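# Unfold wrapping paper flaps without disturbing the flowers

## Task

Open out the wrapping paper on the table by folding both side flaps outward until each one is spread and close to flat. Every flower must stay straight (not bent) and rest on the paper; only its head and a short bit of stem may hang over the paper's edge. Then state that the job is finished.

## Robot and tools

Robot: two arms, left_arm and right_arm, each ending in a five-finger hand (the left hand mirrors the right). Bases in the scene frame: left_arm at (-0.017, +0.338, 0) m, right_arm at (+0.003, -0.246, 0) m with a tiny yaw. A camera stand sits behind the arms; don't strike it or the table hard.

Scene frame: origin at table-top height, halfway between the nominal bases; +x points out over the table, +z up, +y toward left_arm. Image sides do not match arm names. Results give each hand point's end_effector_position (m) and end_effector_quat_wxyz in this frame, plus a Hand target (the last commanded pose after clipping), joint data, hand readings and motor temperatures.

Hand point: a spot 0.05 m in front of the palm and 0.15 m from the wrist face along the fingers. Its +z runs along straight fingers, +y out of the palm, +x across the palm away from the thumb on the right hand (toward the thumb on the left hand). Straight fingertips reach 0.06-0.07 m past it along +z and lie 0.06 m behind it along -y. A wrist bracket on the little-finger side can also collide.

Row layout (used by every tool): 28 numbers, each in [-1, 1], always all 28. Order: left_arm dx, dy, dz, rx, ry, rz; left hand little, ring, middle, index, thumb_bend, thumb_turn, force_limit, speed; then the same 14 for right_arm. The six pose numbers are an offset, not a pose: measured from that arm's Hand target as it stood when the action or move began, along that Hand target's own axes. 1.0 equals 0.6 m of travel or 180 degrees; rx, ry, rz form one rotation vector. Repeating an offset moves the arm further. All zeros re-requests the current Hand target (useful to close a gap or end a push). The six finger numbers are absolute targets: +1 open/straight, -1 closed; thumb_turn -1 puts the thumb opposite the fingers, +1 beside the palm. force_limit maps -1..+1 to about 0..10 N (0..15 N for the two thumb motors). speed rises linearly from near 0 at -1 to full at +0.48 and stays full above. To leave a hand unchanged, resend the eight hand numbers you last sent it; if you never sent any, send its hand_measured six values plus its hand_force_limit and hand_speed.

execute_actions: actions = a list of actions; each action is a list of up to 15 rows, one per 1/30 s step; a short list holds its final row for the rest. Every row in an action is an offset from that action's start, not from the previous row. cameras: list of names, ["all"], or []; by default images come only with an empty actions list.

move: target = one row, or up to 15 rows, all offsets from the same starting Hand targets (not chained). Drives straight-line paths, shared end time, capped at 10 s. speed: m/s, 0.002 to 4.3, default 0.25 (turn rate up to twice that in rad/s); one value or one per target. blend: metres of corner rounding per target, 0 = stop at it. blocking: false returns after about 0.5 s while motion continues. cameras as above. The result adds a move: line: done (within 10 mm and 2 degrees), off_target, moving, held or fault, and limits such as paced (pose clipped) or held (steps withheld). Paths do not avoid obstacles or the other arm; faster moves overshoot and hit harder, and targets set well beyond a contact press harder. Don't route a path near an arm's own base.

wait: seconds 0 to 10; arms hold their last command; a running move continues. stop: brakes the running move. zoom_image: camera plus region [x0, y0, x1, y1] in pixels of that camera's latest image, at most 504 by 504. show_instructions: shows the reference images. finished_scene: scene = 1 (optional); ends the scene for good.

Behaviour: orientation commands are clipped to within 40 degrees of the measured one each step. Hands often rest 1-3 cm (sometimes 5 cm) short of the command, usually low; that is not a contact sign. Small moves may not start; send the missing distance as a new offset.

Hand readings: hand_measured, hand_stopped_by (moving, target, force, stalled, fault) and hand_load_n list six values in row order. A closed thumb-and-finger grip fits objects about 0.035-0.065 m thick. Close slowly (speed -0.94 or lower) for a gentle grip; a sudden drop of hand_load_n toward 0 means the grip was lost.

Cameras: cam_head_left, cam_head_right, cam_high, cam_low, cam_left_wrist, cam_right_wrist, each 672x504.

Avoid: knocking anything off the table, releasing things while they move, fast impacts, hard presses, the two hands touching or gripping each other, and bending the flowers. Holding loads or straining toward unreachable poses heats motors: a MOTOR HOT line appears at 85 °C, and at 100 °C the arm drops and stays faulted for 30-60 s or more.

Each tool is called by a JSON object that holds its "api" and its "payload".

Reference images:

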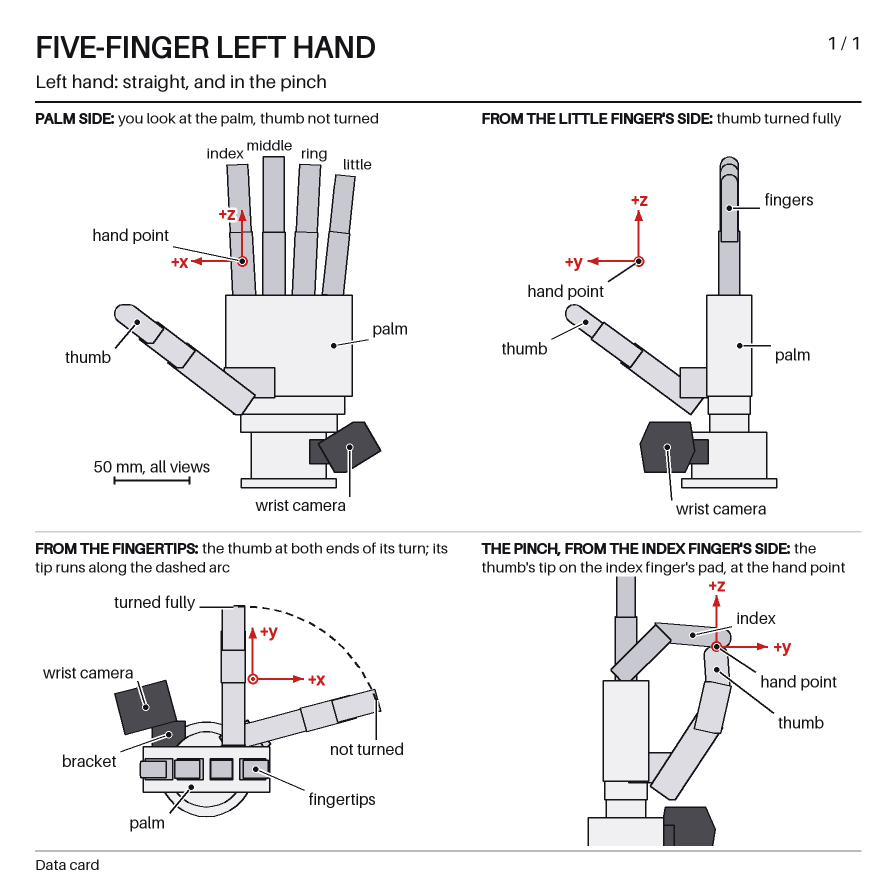

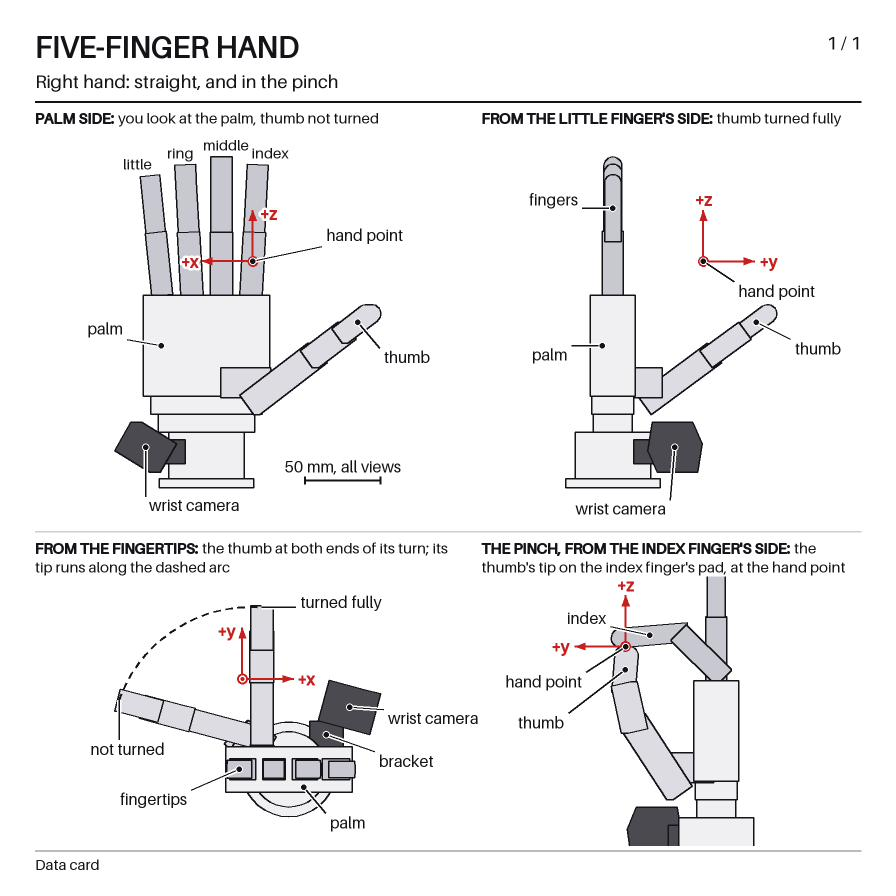

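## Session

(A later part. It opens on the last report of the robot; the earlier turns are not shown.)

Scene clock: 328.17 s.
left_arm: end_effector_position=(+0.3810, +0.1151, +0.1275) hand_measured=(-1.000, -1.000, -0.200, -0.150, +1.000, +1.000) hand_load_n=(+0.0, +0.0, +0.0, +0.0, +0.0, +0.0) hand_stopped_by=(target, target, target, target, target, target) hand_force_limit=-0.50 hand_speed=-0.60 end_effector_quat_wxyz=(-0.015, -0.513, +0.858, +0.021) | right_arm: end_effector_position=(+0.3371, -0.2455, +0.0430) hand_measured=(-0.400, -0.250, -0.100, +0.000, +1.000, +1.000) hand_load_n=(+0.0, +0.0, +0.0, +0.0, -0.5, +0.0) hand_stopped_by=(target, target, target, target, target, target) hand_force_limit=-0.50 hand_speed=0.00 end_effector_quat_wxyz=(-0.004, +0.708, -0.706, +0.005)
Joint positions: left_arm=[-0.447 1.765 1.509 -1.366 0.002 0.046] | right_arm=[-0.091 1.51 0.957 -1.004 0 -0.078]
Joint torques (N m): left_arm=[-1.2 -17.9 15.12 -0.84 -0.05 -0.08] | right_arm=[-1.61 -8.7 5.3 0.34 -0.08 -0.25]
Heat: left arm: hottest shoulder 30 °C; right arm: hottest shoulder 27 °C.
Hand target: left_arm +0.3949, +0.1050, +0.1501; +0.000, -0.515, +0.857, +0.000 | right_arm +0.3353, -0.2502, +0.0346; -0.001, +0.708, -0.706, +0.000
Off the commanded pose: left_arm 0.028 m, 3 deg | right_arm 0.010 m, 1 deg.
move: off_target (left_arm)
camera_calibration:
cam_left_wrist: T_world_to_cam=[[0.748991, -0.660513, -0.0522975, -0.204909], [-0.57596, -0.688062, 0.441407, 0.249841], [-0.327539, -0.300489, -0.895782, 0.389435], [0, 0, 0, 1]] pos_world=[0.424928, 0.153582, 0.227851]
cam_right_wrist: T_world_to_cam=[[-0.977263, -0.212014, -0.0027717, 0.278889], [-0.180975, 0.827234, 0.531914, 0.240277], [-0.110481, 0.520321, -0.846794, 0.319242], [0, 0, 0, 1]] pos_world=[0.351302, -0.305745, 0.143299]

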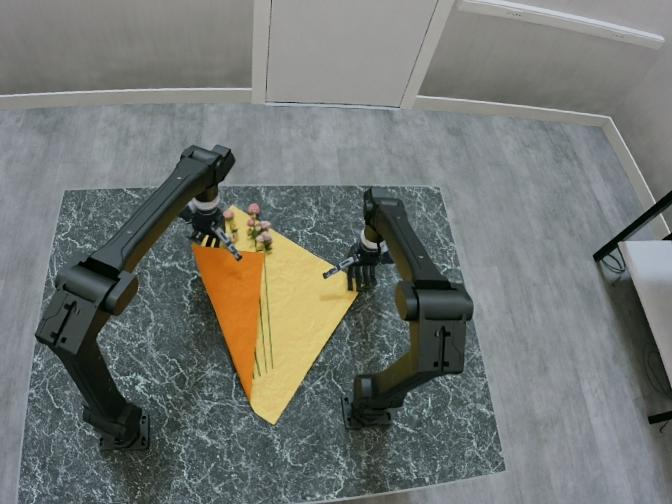

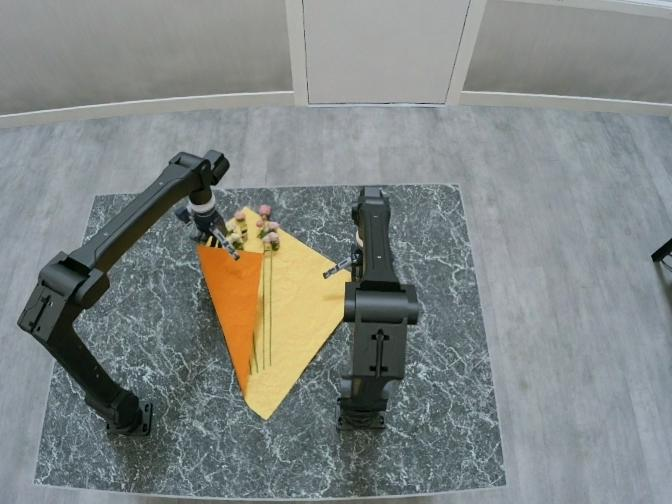

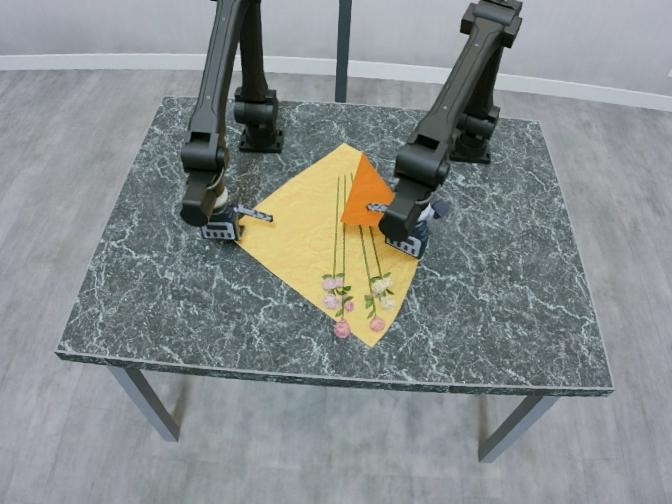

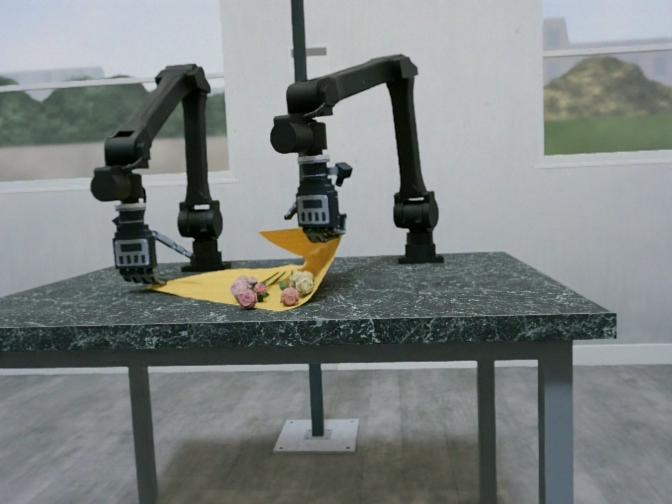

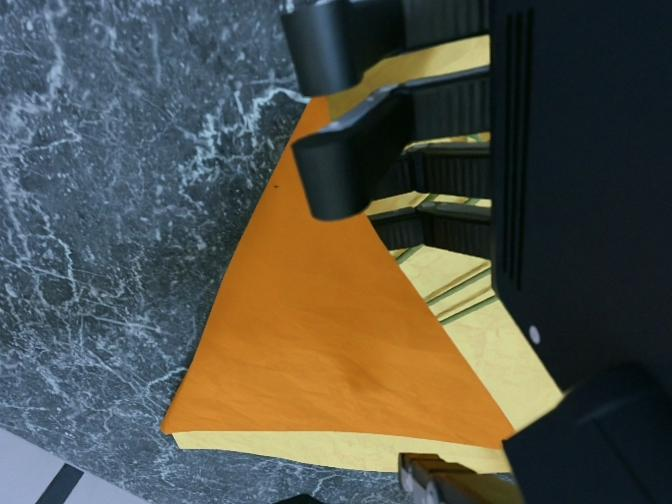

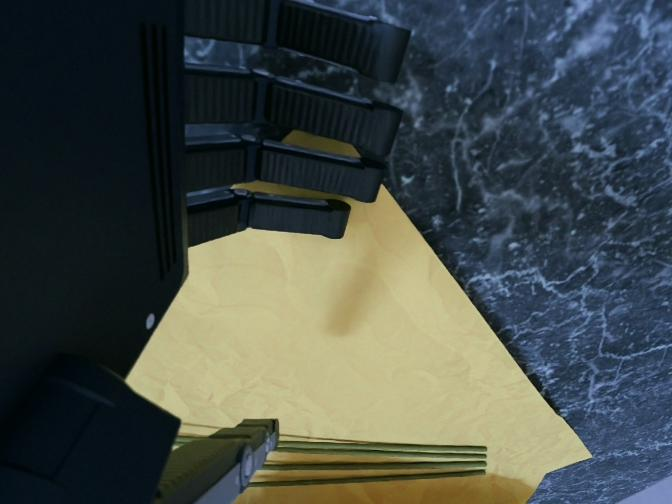

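{"api": "move", "payload": {"target": [[0.0433,-0.0252,0.0585,0,0,0,-1,-1,-0.2,-0.15,1,1,-0.5,-0.6,0,0,0,0,0,0,-0.4,-0.25,-0.1,0,1,1,-0.5,0],[0.094,-0.054,0.1035,0,0,0,-1,-1,-0.2,-0.15,1,1,-0.5,-0.6,0,0,0,0,0,0,-0.4,-0.25,-0.1,0,1,1,-0.5,0]], "speed": [0.08,0.08], "blend": [0.015,0], "cameras": ["all"]}}

{"api": "zoom_image", "payload": {"camera": "cam_low", "region": [200, 200, 370, 315]}}

Scene clock: 336.60 s.
left_arm: end_effector_position=(+0.3774, +0.0550, +0.0827) hand_measured=(-1.000, -1.000, -0.200, -0.150, +1.000, +1.000) hand_load_n=(+0.0, +0.0, +0.0, +0.5, +0.0, +0.0) hand_stopped_by=(target, target, target, target, target, target) hand_force_limit=-0.50 hand_speed=-0.60 end_effector_quat_wxyz=(-0.012, -0.510, +0.860, +0.020) | right_arm: end_effector_position=(+0.3371, -0.2455, +0.0430) hand_measured=(-0.400, -0.250, -0.100, +0.000, +1.000, +1.000) hand_load_n=(+0.0, +0.0, +0.0, +0.0, +0.0, +0.0) hand_stopped_by=(target, target, target, target, target, target) hand_force_limit=-0.50 hand_speed=0.00 end_effector_quat_wxyz=(-0.004, +0.708, -0.706, +0.005)
Joint positions: left_arm=[-0.551 1.86 1.523 -1.28 0.002 -0.05] | right_arm=[-0.091 1.51 0.957 -1.004 0 -0.078]
Joint torques (N m): left_arm=[-1.08 -16.38 14.69 0.34 -0.04 -0.14] | right_arm=[-1.61 -8.82 5.3 0.39 -0.09 -0.21]
Heat: left arm: hottest shoulder 31 °C; right arm: hottest shoulder 27 °C.
Hand target: left_arm +0.3972, +0.0400, +0.0880; +0.000, -0.515, +0.857, +0.000 | right_arm +0.3353, -0.2502, +0.0346; -0.001, +0.708, -0.706, +0.000
Off the commanded pose: left_arm 0.025 m, 3 deg | right_arm 0.010 m, 1 deg.
move: off_target (left_arm)
camera_calibration:
cam_left_wrist: T_world_to_cam=[[0.743929, -0.666529, -0.0480583, -0.242333], [-0.584662, -0.684009, 0.436236, 0.229676], [-0.323636, -0.296431, -0.898548, 0.328618], [0, 0, 0, 1]] pos_world=[0.420914, 0.0929912, 0.18344]
cam_right_wrist: T_world_to_cam=[[-0.977263, -0.212014, -0.0027717, 0.278889], [-0.180975, 0.827234, 0.531914, 0.240277], [-0.110481, 0.520321, -0.846794, 0.319242], [0, 0, 0, 1]] pos_world=[0.351302, -0.305745, 0.143299]

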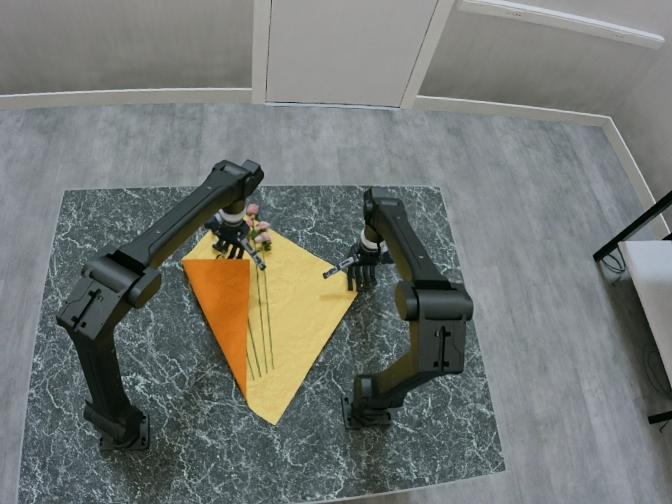

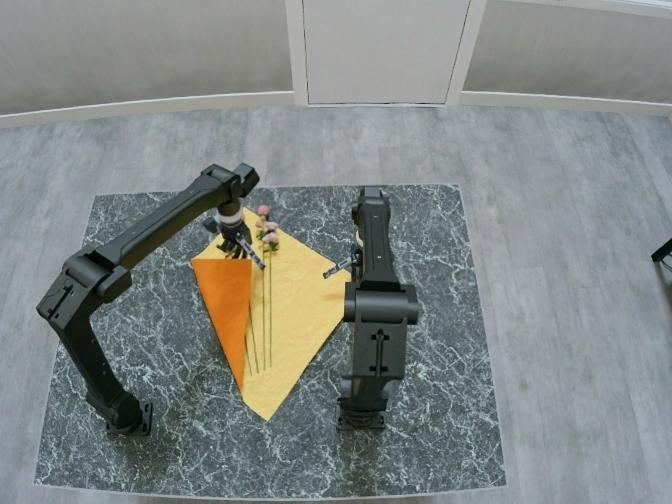

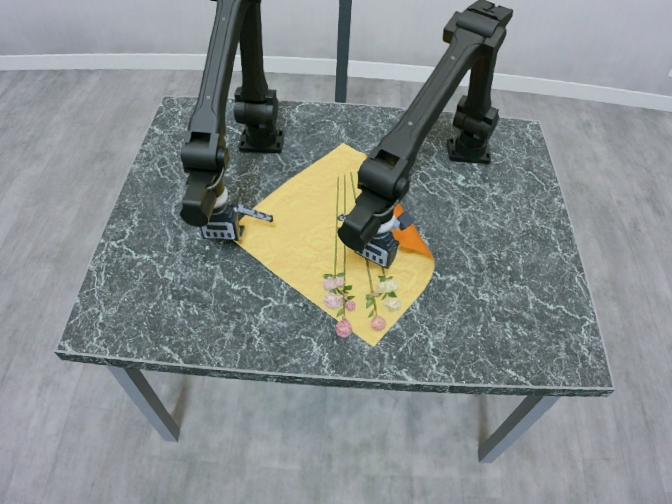

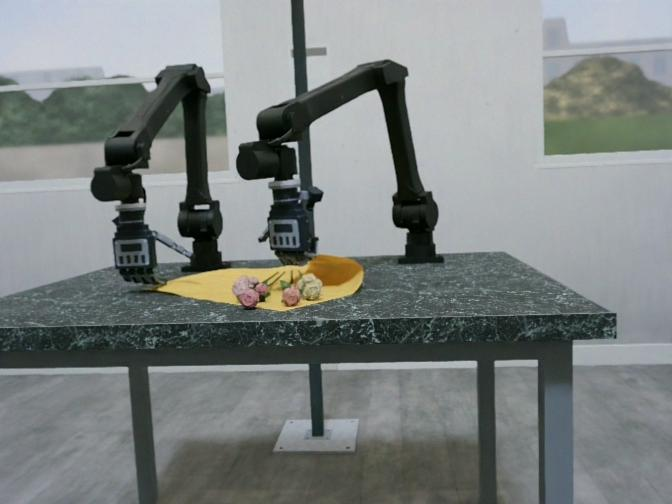

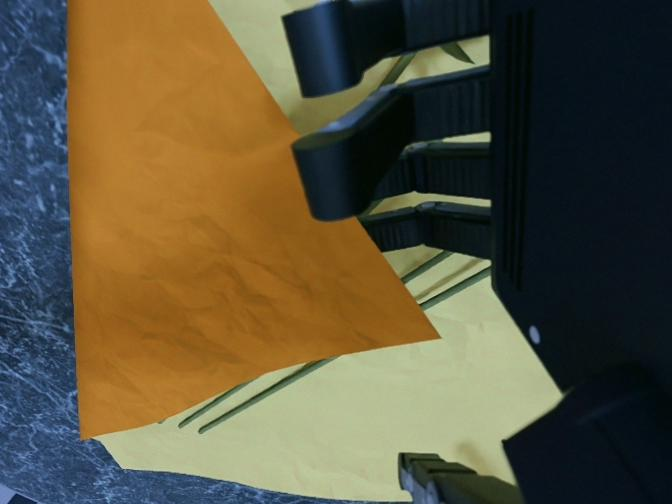

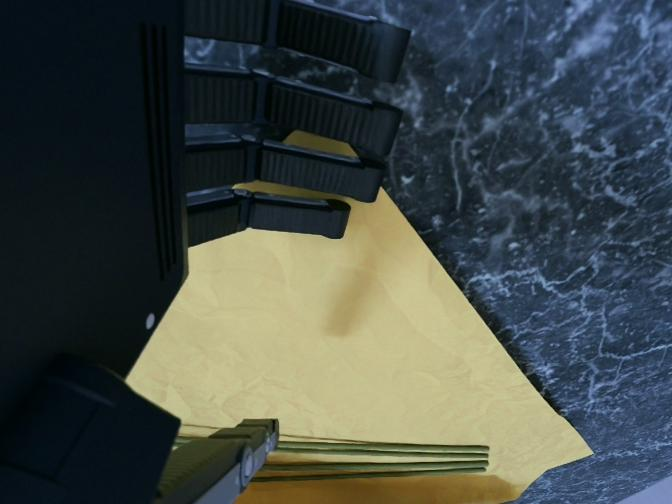

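Scaled by 2.965 from the camera's 672x504 image, which has a finer 960x720 frame.

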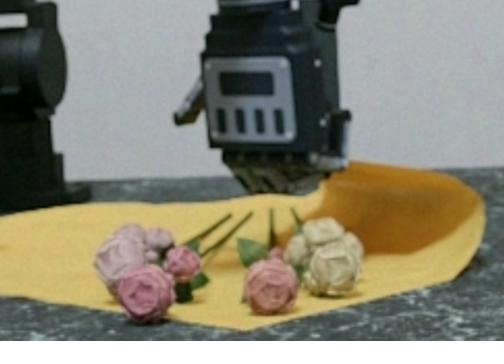

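{"api": "move", "payload": {"target": [[-0.0578,0.0973,-0.1033,0,0,0,-1,-1,-0.2,-0.2,1,1,-0.5,-0.6,0,0,0,0,0,0,-0.4,-0.25,-0.1,0,1,1,-0.5,0],[-0.1228,0.1773,-0.1533,0,0,0,-1,-1,-0.2,-0.2,1,1,-0.5,-0.6,0,0,0,0,0,0,-0.4,-0.25,-0.1,0,1,1,-0.5,0]], "speed": [0.1,0.1], "blend": [0.02,0], "cameras": ["all"]}}

{"api": "zoom_image", "payload": {"camera": "cam_low", "region": [200, 180, 370, 315]}}

Scene clock: 351.63 s.
left_arm: end_effector_position=(+0.3442, +0.1485, +0.1796) hand_measured=(-1.000, -1.000, -0.200, -0.200, +1.000, +1.000) hand_load_n=(+0.0, +0.0, +0.0, +0.0, +0.0, +0.0) hand_stopped_by=(target, target, target, target, target, target) hand_force_limit=-0.50 hand_speed=-0.60 end_effector_quat_wxyz=(+0.004, -0.520, +0.854, -0.007) | right_arm: end_effector_position=(+0.3371, -0.2455, +0.0430) hand_measured=(-0.400, -0.250, -0.100, +0.000, +1.000, +1.000) hand_load_n=(+0.0, +0.5, +0.0, +0.0, +0.0, +0.0) hand_stopped_by=(target, target, target, target, target, target) hand_force_limit=-0.50 hand_speed=0.00 end_effector_quat_wxyz=(-0.004, +0.708, -0.706, +0.005)
Joint positions: left_arm=[-0.415 1.566 1.406 -1.395 0.002 0.063] | right_arm=[-0.091 1.51 0.957 -1.004 0 -0.078]
Joint torques (N m): left_arm=[-0.44 -14.92 9.2 -0.7 -0.07 0.21] | right_arm=[-1.26 -8.82 5.27 0.43 -0.11 -0.25]
Heat: left arm: hottest elbow 31 °C; right arm: hottest shoulder 27 °C.
Hand target: left_arm +0.3378, +0.1549, +0.1799; +0.000, -0.515, +0.857, +0.000 | right_arm +0.3353, -0.2502, +0.0346; -0.001, +0.708, -0.706, +0.000
Off the commanded pose: left_arm 0.009 m, 1 deg | right_arm 0.010 m, 1 deg.
move: done
camera_calibration:
cam_left_wrist: T_world_to_cam=[[0.76019, -0.649572, 0.0129453, -0.169697], [-0.592192, -0.684567, 0.42506, 0.236698], [-0.267245, -0.330792, -0.905072, 0.419541], [0, 0, 0, 1]] pos_world=[0.381293, 0.190586, 0.281301]
cam_right_wrist: T_world_to_cam=[[-0.977263, -0.212014, -0.0027717, 0.278889], [-0.180975, 0.827234, 0.531914, 0.240277], [-0.110481, 0.520321, -0.846794, 0.319242], [0, 0, 0, 1]] pos_world=[0.351302, -0.305745, 0.143299]

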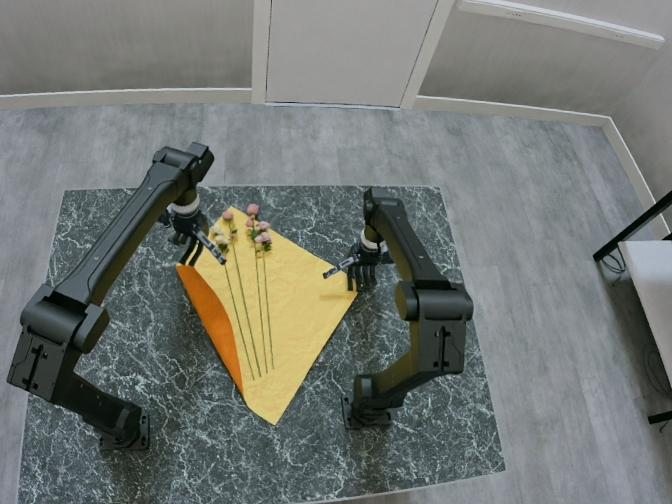

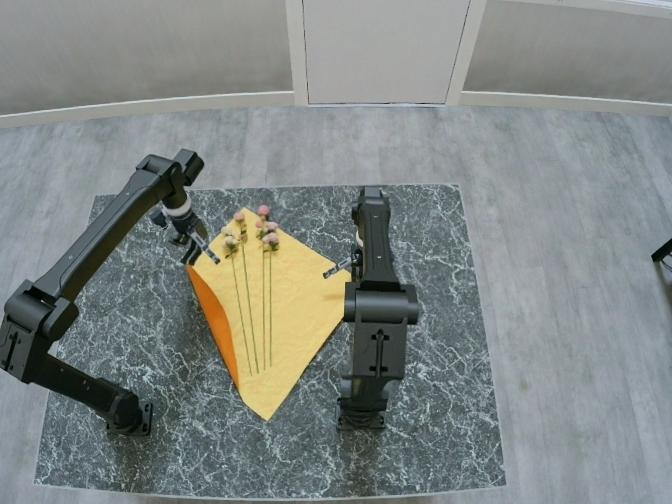

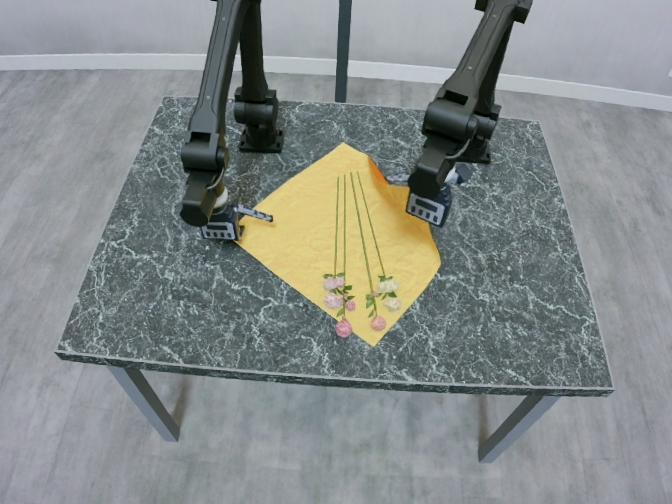

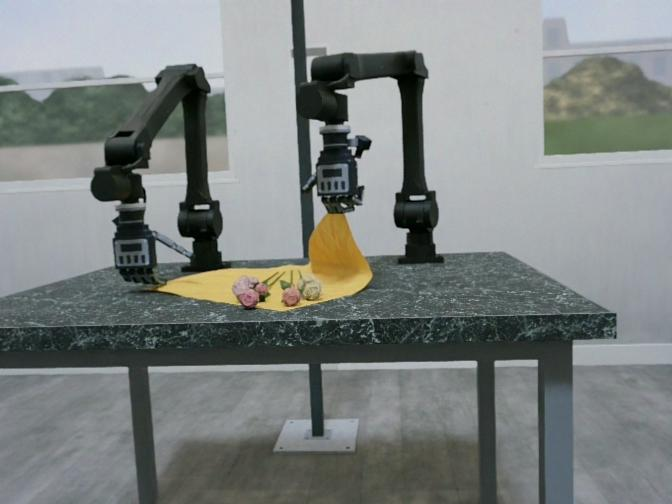

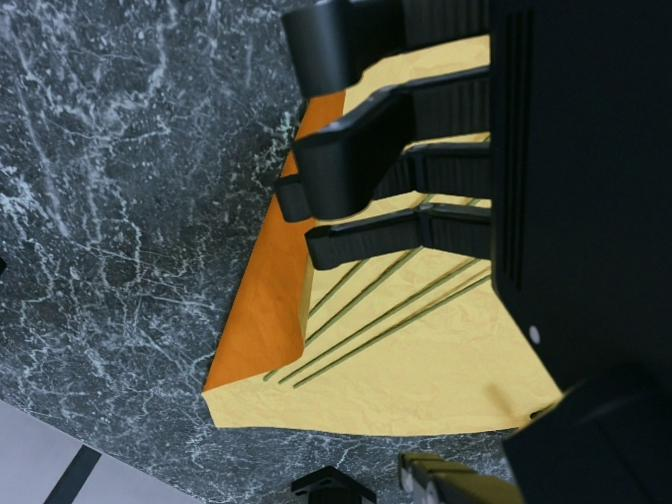

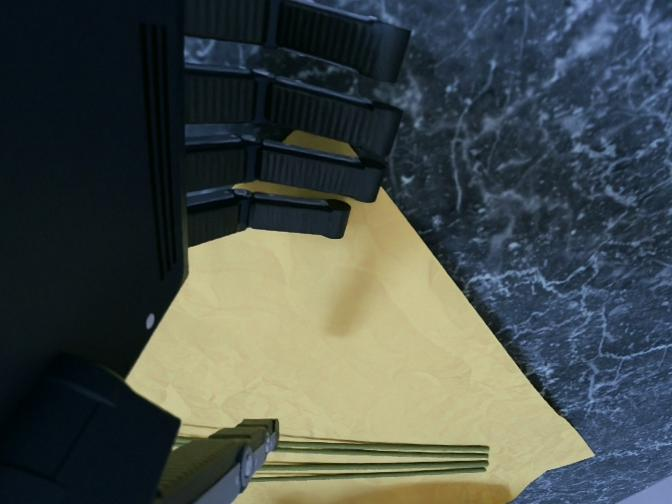

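Scaled by 2.965 from the camera's 672x504 image, which has a finer 960x720 frame.

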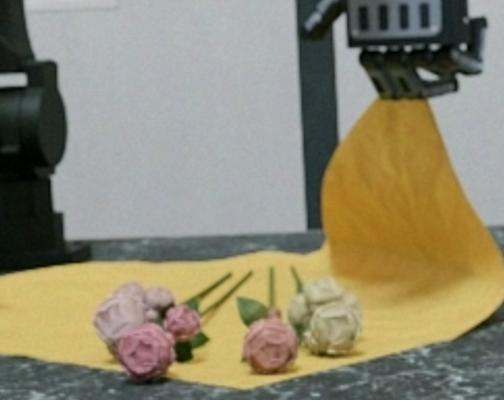

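{"api": "move", "payload": {"target": [-0.0785,0.0905,0.0465,0,0,0,-1,-1,-0.2,-0.2,1,1,-0.5,-0.6,0,0,0,0,0,0,-0.4,-0.25,-0.1,0,1,1,-0.5,0], "speed": 0.1, "cameras": ["all"]}}

{"api": "zoom_image", "payload": {"camera": "cam_low", "region": [230, 180, 400, 315]}}

Scene clock: 356.90 s.
left_arm: end_effector_position=(+0.3117, +0.2189, +0.1518) hand_measured=(-1.000, -1.000, -0.200, -0.200, +1.000, +1.000) hand_load_n=(+0.0, +0.0, +0.0, +0.0, +0.0, +0.0) hand_stopped_by=(target, target, target, target, target, target) hand_force_limit=-0.50 hand_speed=-0.60 end_effector_quat_wxyz=(-0.006, -0.520, +0.854, +0.006) | right_arm: end_effector_position=(+0.3371, -0.2455, +0.0430) hand_measured=(-0.400, -0.250, -0.100, +0.000, +1.000, +1.000) hand_load_n=(+0.0, +0.0, +0.0, +0.0, +0.0, +0.0) hand_stopped_by=(target, target, target, target, target, target) hand_force_limit=-0.50 hand_speed=0.00 end_effector_quat_wxyz=(-0.004, +0.708, -0.706, +0.005)
Joint positions: left_arm=[-0.291 1.464 1.211 -1.335 0.001 0.187] | right_arm=[-0.091 1.51 0.957 -1.004 0 -0.078]
Joint torques (N m): left_arm=[-0.32 -13.45 9.06 0.44 -0.06 0.21] | right_arm=[-1.38 -8.76 5.31 0.34 -0.08 -0.24]
Heat: left arm: hottest elbow 31 °C; right arm: hottest shoulder 27 °C.
Hand target: left_arm +0.3119, +0.2221, +0.1520; +0.000, -0.515, +0.857, +0.000 | right_arm +0.3353, -0.2502, +0.0346; -0.001, +0.708, -0.706, +0.000
Off the commanded pose: left_arm 0.003 m, 1 deg | right_arm 0.010 m, 1 deg.
move: done
camera_calibration:
cam_left_wrist: T_world_to_cam=[[0.75983, -0.649876, -0.0178868, -0.094117], [-0.579561, -0.689571, 0.434283, 0.273224], [-0.294564, -0.319615, -0.900599, 0.414355], [0, 0, 0, 1]] pos_world=[0.351917, 0.259677, 0.252827]
cam_right_wrist: T_world_to_cam=[[-0.977263, -0.212014, -0.0027717, 0.278889], [-0.180975, 0.827234, 0.531914, 0.240277], [-0.110481, 0.520321, -0.846794, 0.319242], [0, 0, 0, 1]] pos_world=[0.351302, -0.305745, 0.143299]

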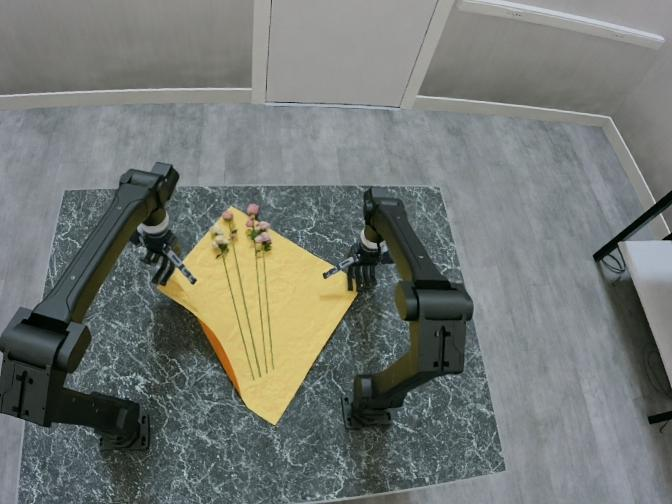

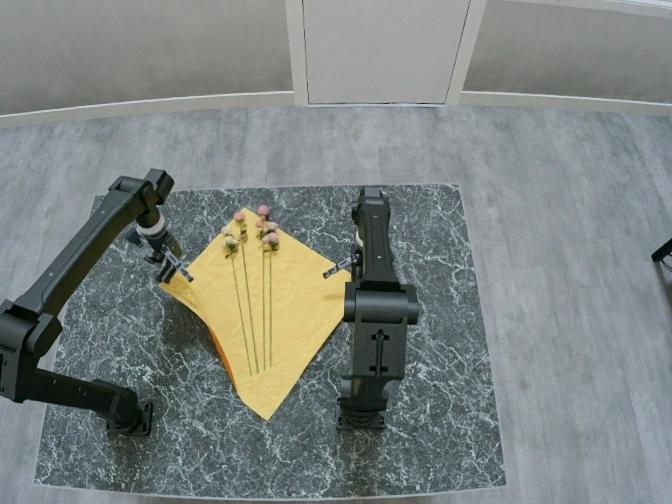

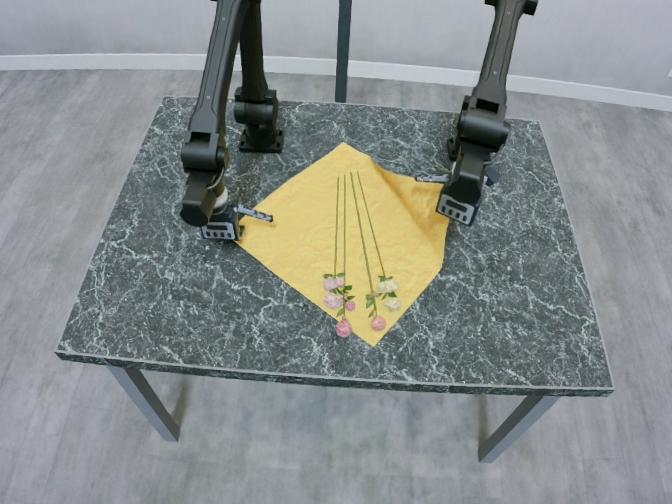

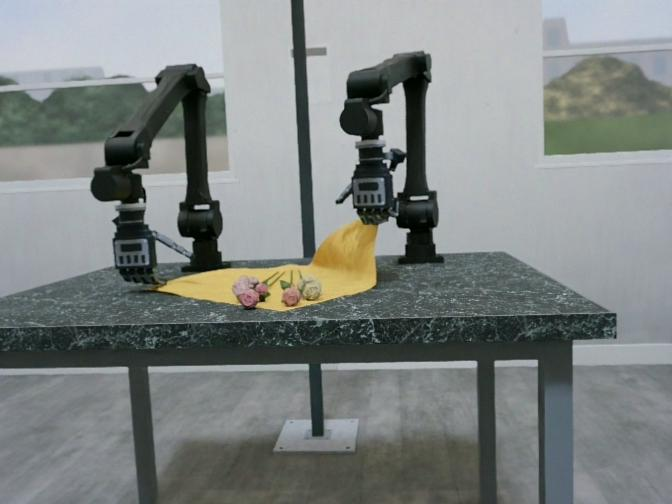

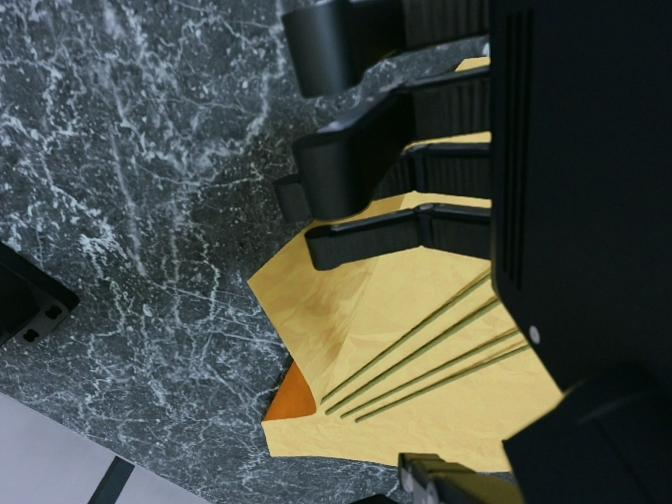

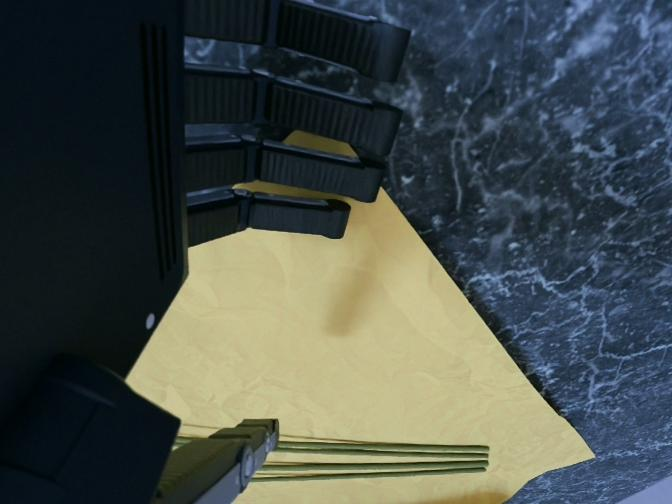

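Scaled by 2.965 from the camera's 672x504 image, which has a finer 960x720 frame.

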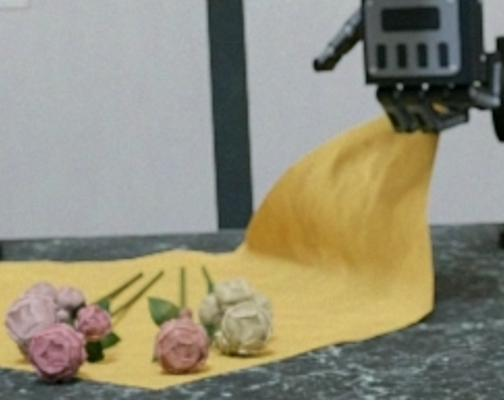

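{"api": "move", "payload": {"target": [[-0.0417,0.0918,0.0833,0,0,0,-1,-1,-0.2,-0.2,1,1,-0.5,-0.6,0,0,0,0,0,0,-0.4,-0.25,-0.1,0,1,1,-0.5,0],[-0.0617,0.1498,0.16,0,0,0,-1,-1,-0.2,-0.2,1,1,-0.5,-0.6,0,0,0,0,0,0,-0.4,-0.25,-0.1,0,1,1,-0.5,0]], "speed": [0.1,0.1], "blend": [0.02,0], "cameras": ["all"]}}

{"api": "zoom_image", "payload": {"camera": "cam_low", "region": [100, 200, 450, 330]}}

Scene clock: 367.07 s.
left_arm: end_effector_position=(+0.2493, +0.2938, +0.0564) hand_measured=(-1.000, -1.000, -0.200, -0.200, +1.000, +1.000) hand_load_n=(+0.0, +0.0, +0.0, +0.0, +0.0, -0.5) hand_stopped_by=(target, target, target, target, target, target) hand_force_limit=-0.50 hand_speed=-0.60 end_effector_quat_wxyz=(-0.007, -0.519, +0.855, +0.005) | right_arm: end_effector_position=(+0.3371, -0.2455, +0.0430) hand_measured=(-0.400, -0.250, -0.100, +0.000, +1.000, +1.000) hand_load_n=(+0.0, +0.0, +0.0, +0.0, -0.5, +0.0) hand_stopped_by=(target, target, target, target, target, target) hand_force_limit=-0.50 hand_speed=0.00 end_effector_quat_wxyz=(-0.004, +0.708, -0.706, +0.005)
Joint positions: left_arm=[-0.131 1.366 0.841 -1.062 0.001 0.349] | right_arm=[-0.091 1.51 0.957 -1.004 0 -0.078]
Joint torques (N m): left_arm=[-0.32 -10.75 8.08 0.44 -0.06 0.17] | right_arm=[-1.38 -8.82 5.19 0.47 -0.12 -0.27]
Heat: left arm: hottest shoulder 30 °C; right arm: hottest shoulder 27 °C.
Hand target: left_arm +0.2500, +0.2969, +0.0560; +0.000, -0.515, +0.857, +0.000 | right_arm +0.3353, -0.2502, +0.0346; -0.001, +0.708, -0.706, +0.000
Off the commanded pose: left_arm 0.003 m, 1 deg | right_arm 0.010 m, 1 deg.
move: done
camera_calibration:
cam_left_wrist: T_world_to_cam=[[0.75887, -0.651034, -0.0164769, 0.000765482], [-0.580387, -0.687564, 0.436357, 0.32962], [-0.295412, -0.321575, -0.899623, 0.334751], [0, 0, 0, 1]] pos_world=[0.289616, 0.334781, 0.15733]
cam_right_wrist: T_world_to_cam=[[-0.977263, -0.212014, -0.0027717, 0.278889], [-0.180975, 0.827234, 0.531914, 0.240277], [-0.110481, 0.520321, -0.846794, 0.319242], [0, 0, 0, 1]] pos_world=[0.351302, -0.305745, 0.143299]

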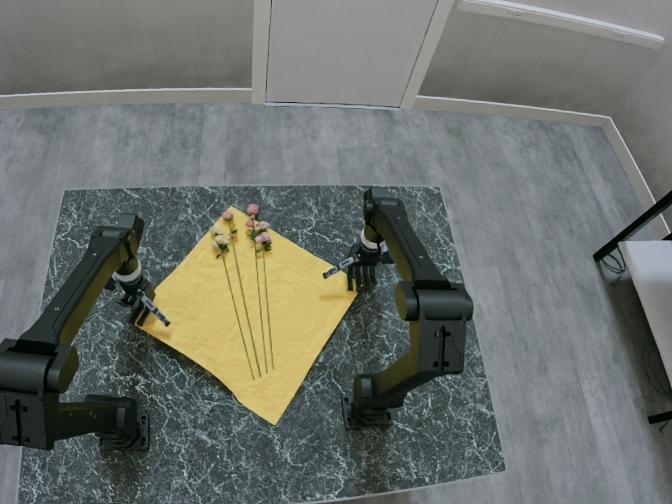

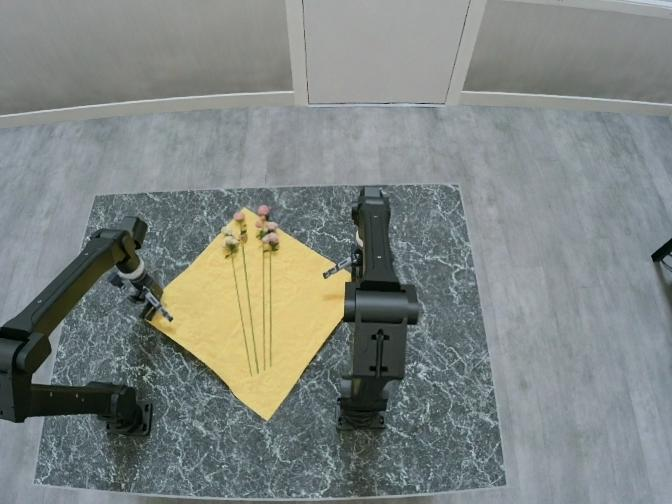

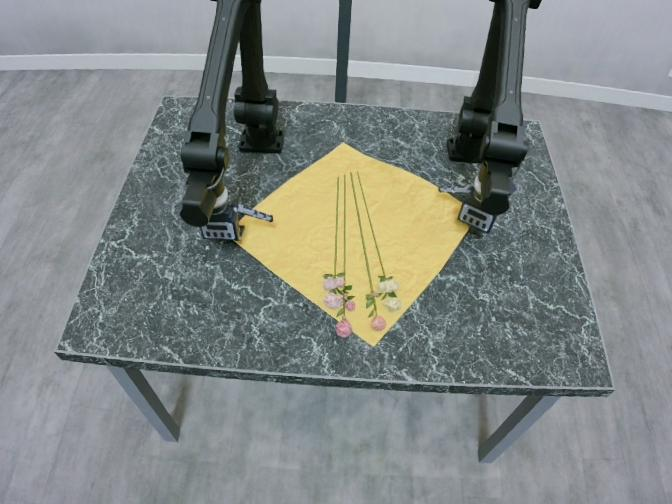

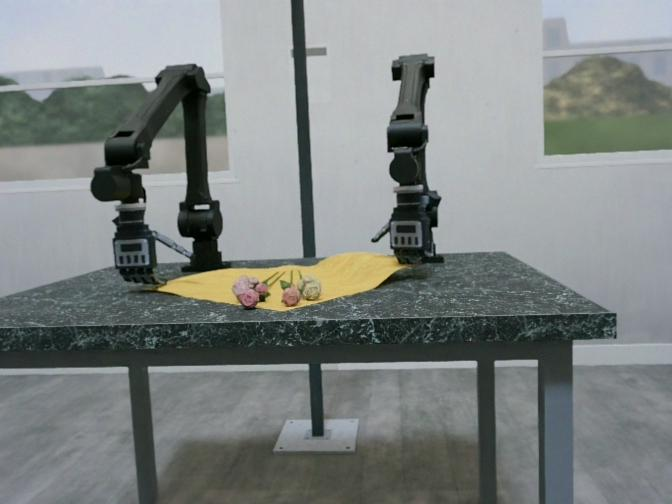

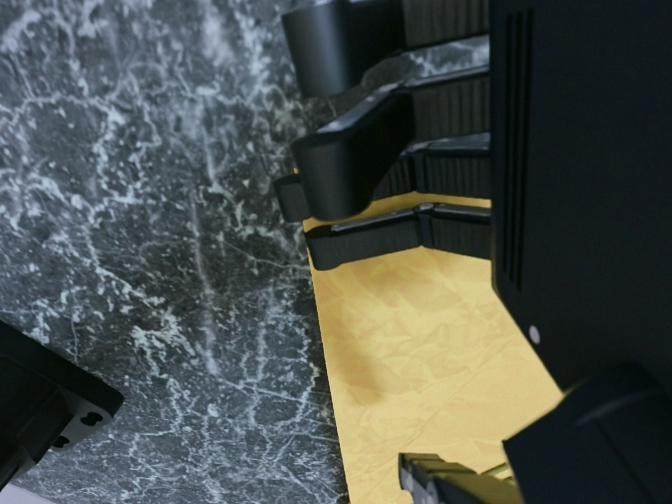

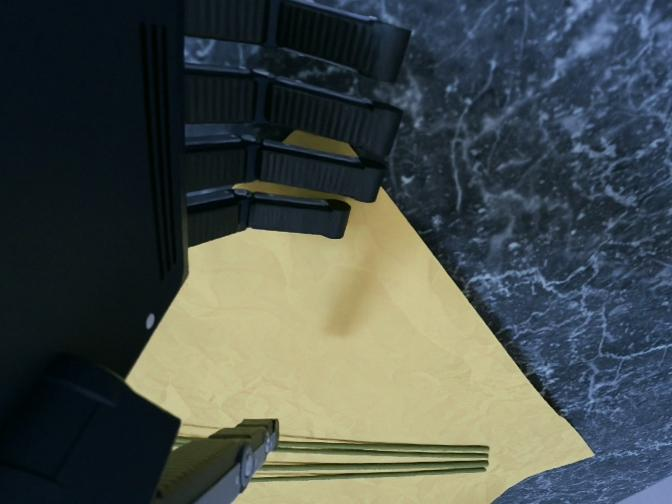

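Scaled by 1.440 from the camera's 672x504 image, which has a finer 960x720 frame.

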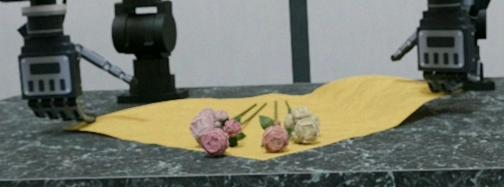

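{"api": "move", "payload": {"target": [0,0,0.033,0,0,0,-1,-1,-0.2,-0.2,1,1,-0.5,-0.6,0,0,0,0,0,0,-0.4,-0.25,-0.1,0,1,1,-0.5,0], "speed": 0.06, "cameras": ["cam_low","cam_left_wrist"]}}

{"api": "zoom_image", "payload": {"camera": "cam_low", "region": [120, 220, 450, 330]}}

Scene clock: 369.43 s.
left_arm: end_effector_position=(+0.2516, +0.2936, +0.0435) hand_measured=(-1.000, -1.000, -0.200, -0.200, +1.000, +1.000) hand_load_n=(+0.5, +0.0, +0.0, +0.0, +0.0, +0.0) hand_stopped_by=(target, target, target, target, target, target) hand_force_limit=-0.50 hand_speed=-0.60 end_effector_quat_wxyz=(+0.004, -0.519, +0.855, -0.004) | right_arm: end_effector_position=(+0.3371, -0.2455, +0.0430) hand_measured=(-0.400, -0.250, -0.100, +0.000, +1.000, +1.000) hand_load_n=(+0.0, +0.0, +0.5, +0.0, -0.5, +0.0) hand_stopped_by=(target, target, target, target, target, target) hand_force_limit=-0.50 hand_speed=0.00 end_effector_quat_wxyz=(-0.004, +0.708, -0.706, +0.005)
Joint positions: left_arm=[-0.131 1.371 0.811 -1.001 0.001 0.35] | right_arm=[-0.091 1.51 0.957 -1.004 0 -0.078]
Joint torques (N m): left_arm=[-0.32 -8.64 7.88 0.53 -0.04 0.2] | right_arm=[-1.2 -8.82 5.23 0.36 -0.11 -0.25]
Heat: left arm: hottest elbow 30 °C; right arm: hottest shoulder 27 °C.
Hand target: left_arm +0.2499, +0.2969, +0.0362; +0.000, -0.515, +0.857, +0.000 | right_arm +0.3353, -0.2502, +0.0346; -0.001, +0.708, -0.706, +0.000
Off the commanded pose: left_arm 0.008 m, 1 deg | right_arm 0.010 m, 1 deg.
move: done
camera_calibration:
cam_left_wrist: T_world_to_cam=[[0.758503, -0.65164, 0.00623441, -0.00203535], [-0.592484, -0.685599, 0.422986, 0.339479], [-0.271361, -0.32453, -0.906115, 0.318813], [0, 0, 0, 1]] pos_world=[0.289193, 0.334885, 0.145299]
Images, in order (width x height): cam_low 672x504, cam_left_wrist 672x504.

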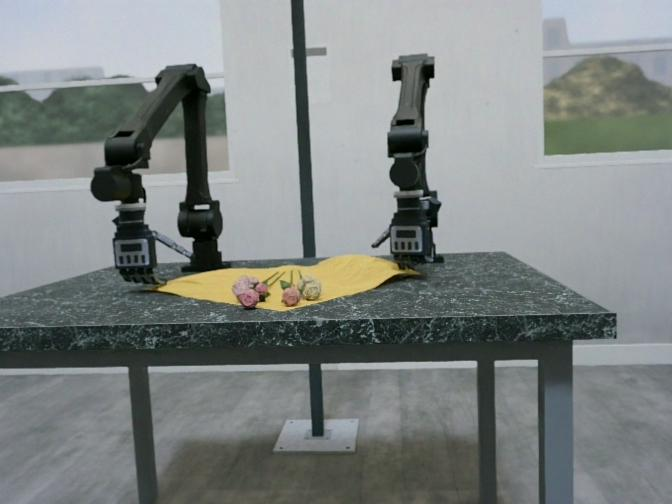

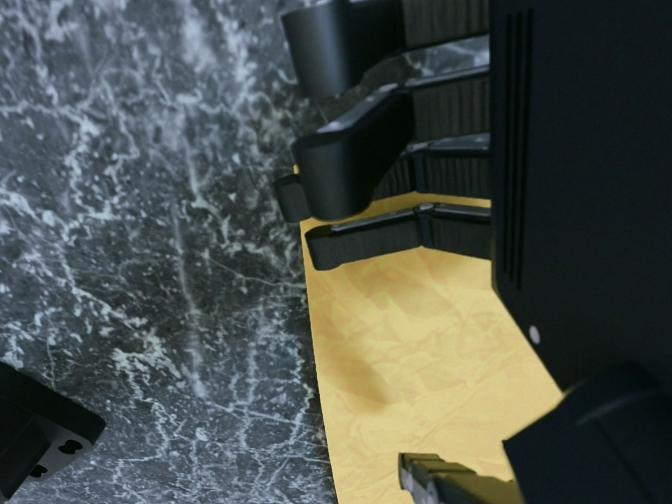

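Scaled by 1.527 from the camera's 672x504 image, which has a finer 960x720 frame.

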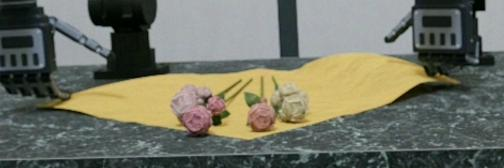

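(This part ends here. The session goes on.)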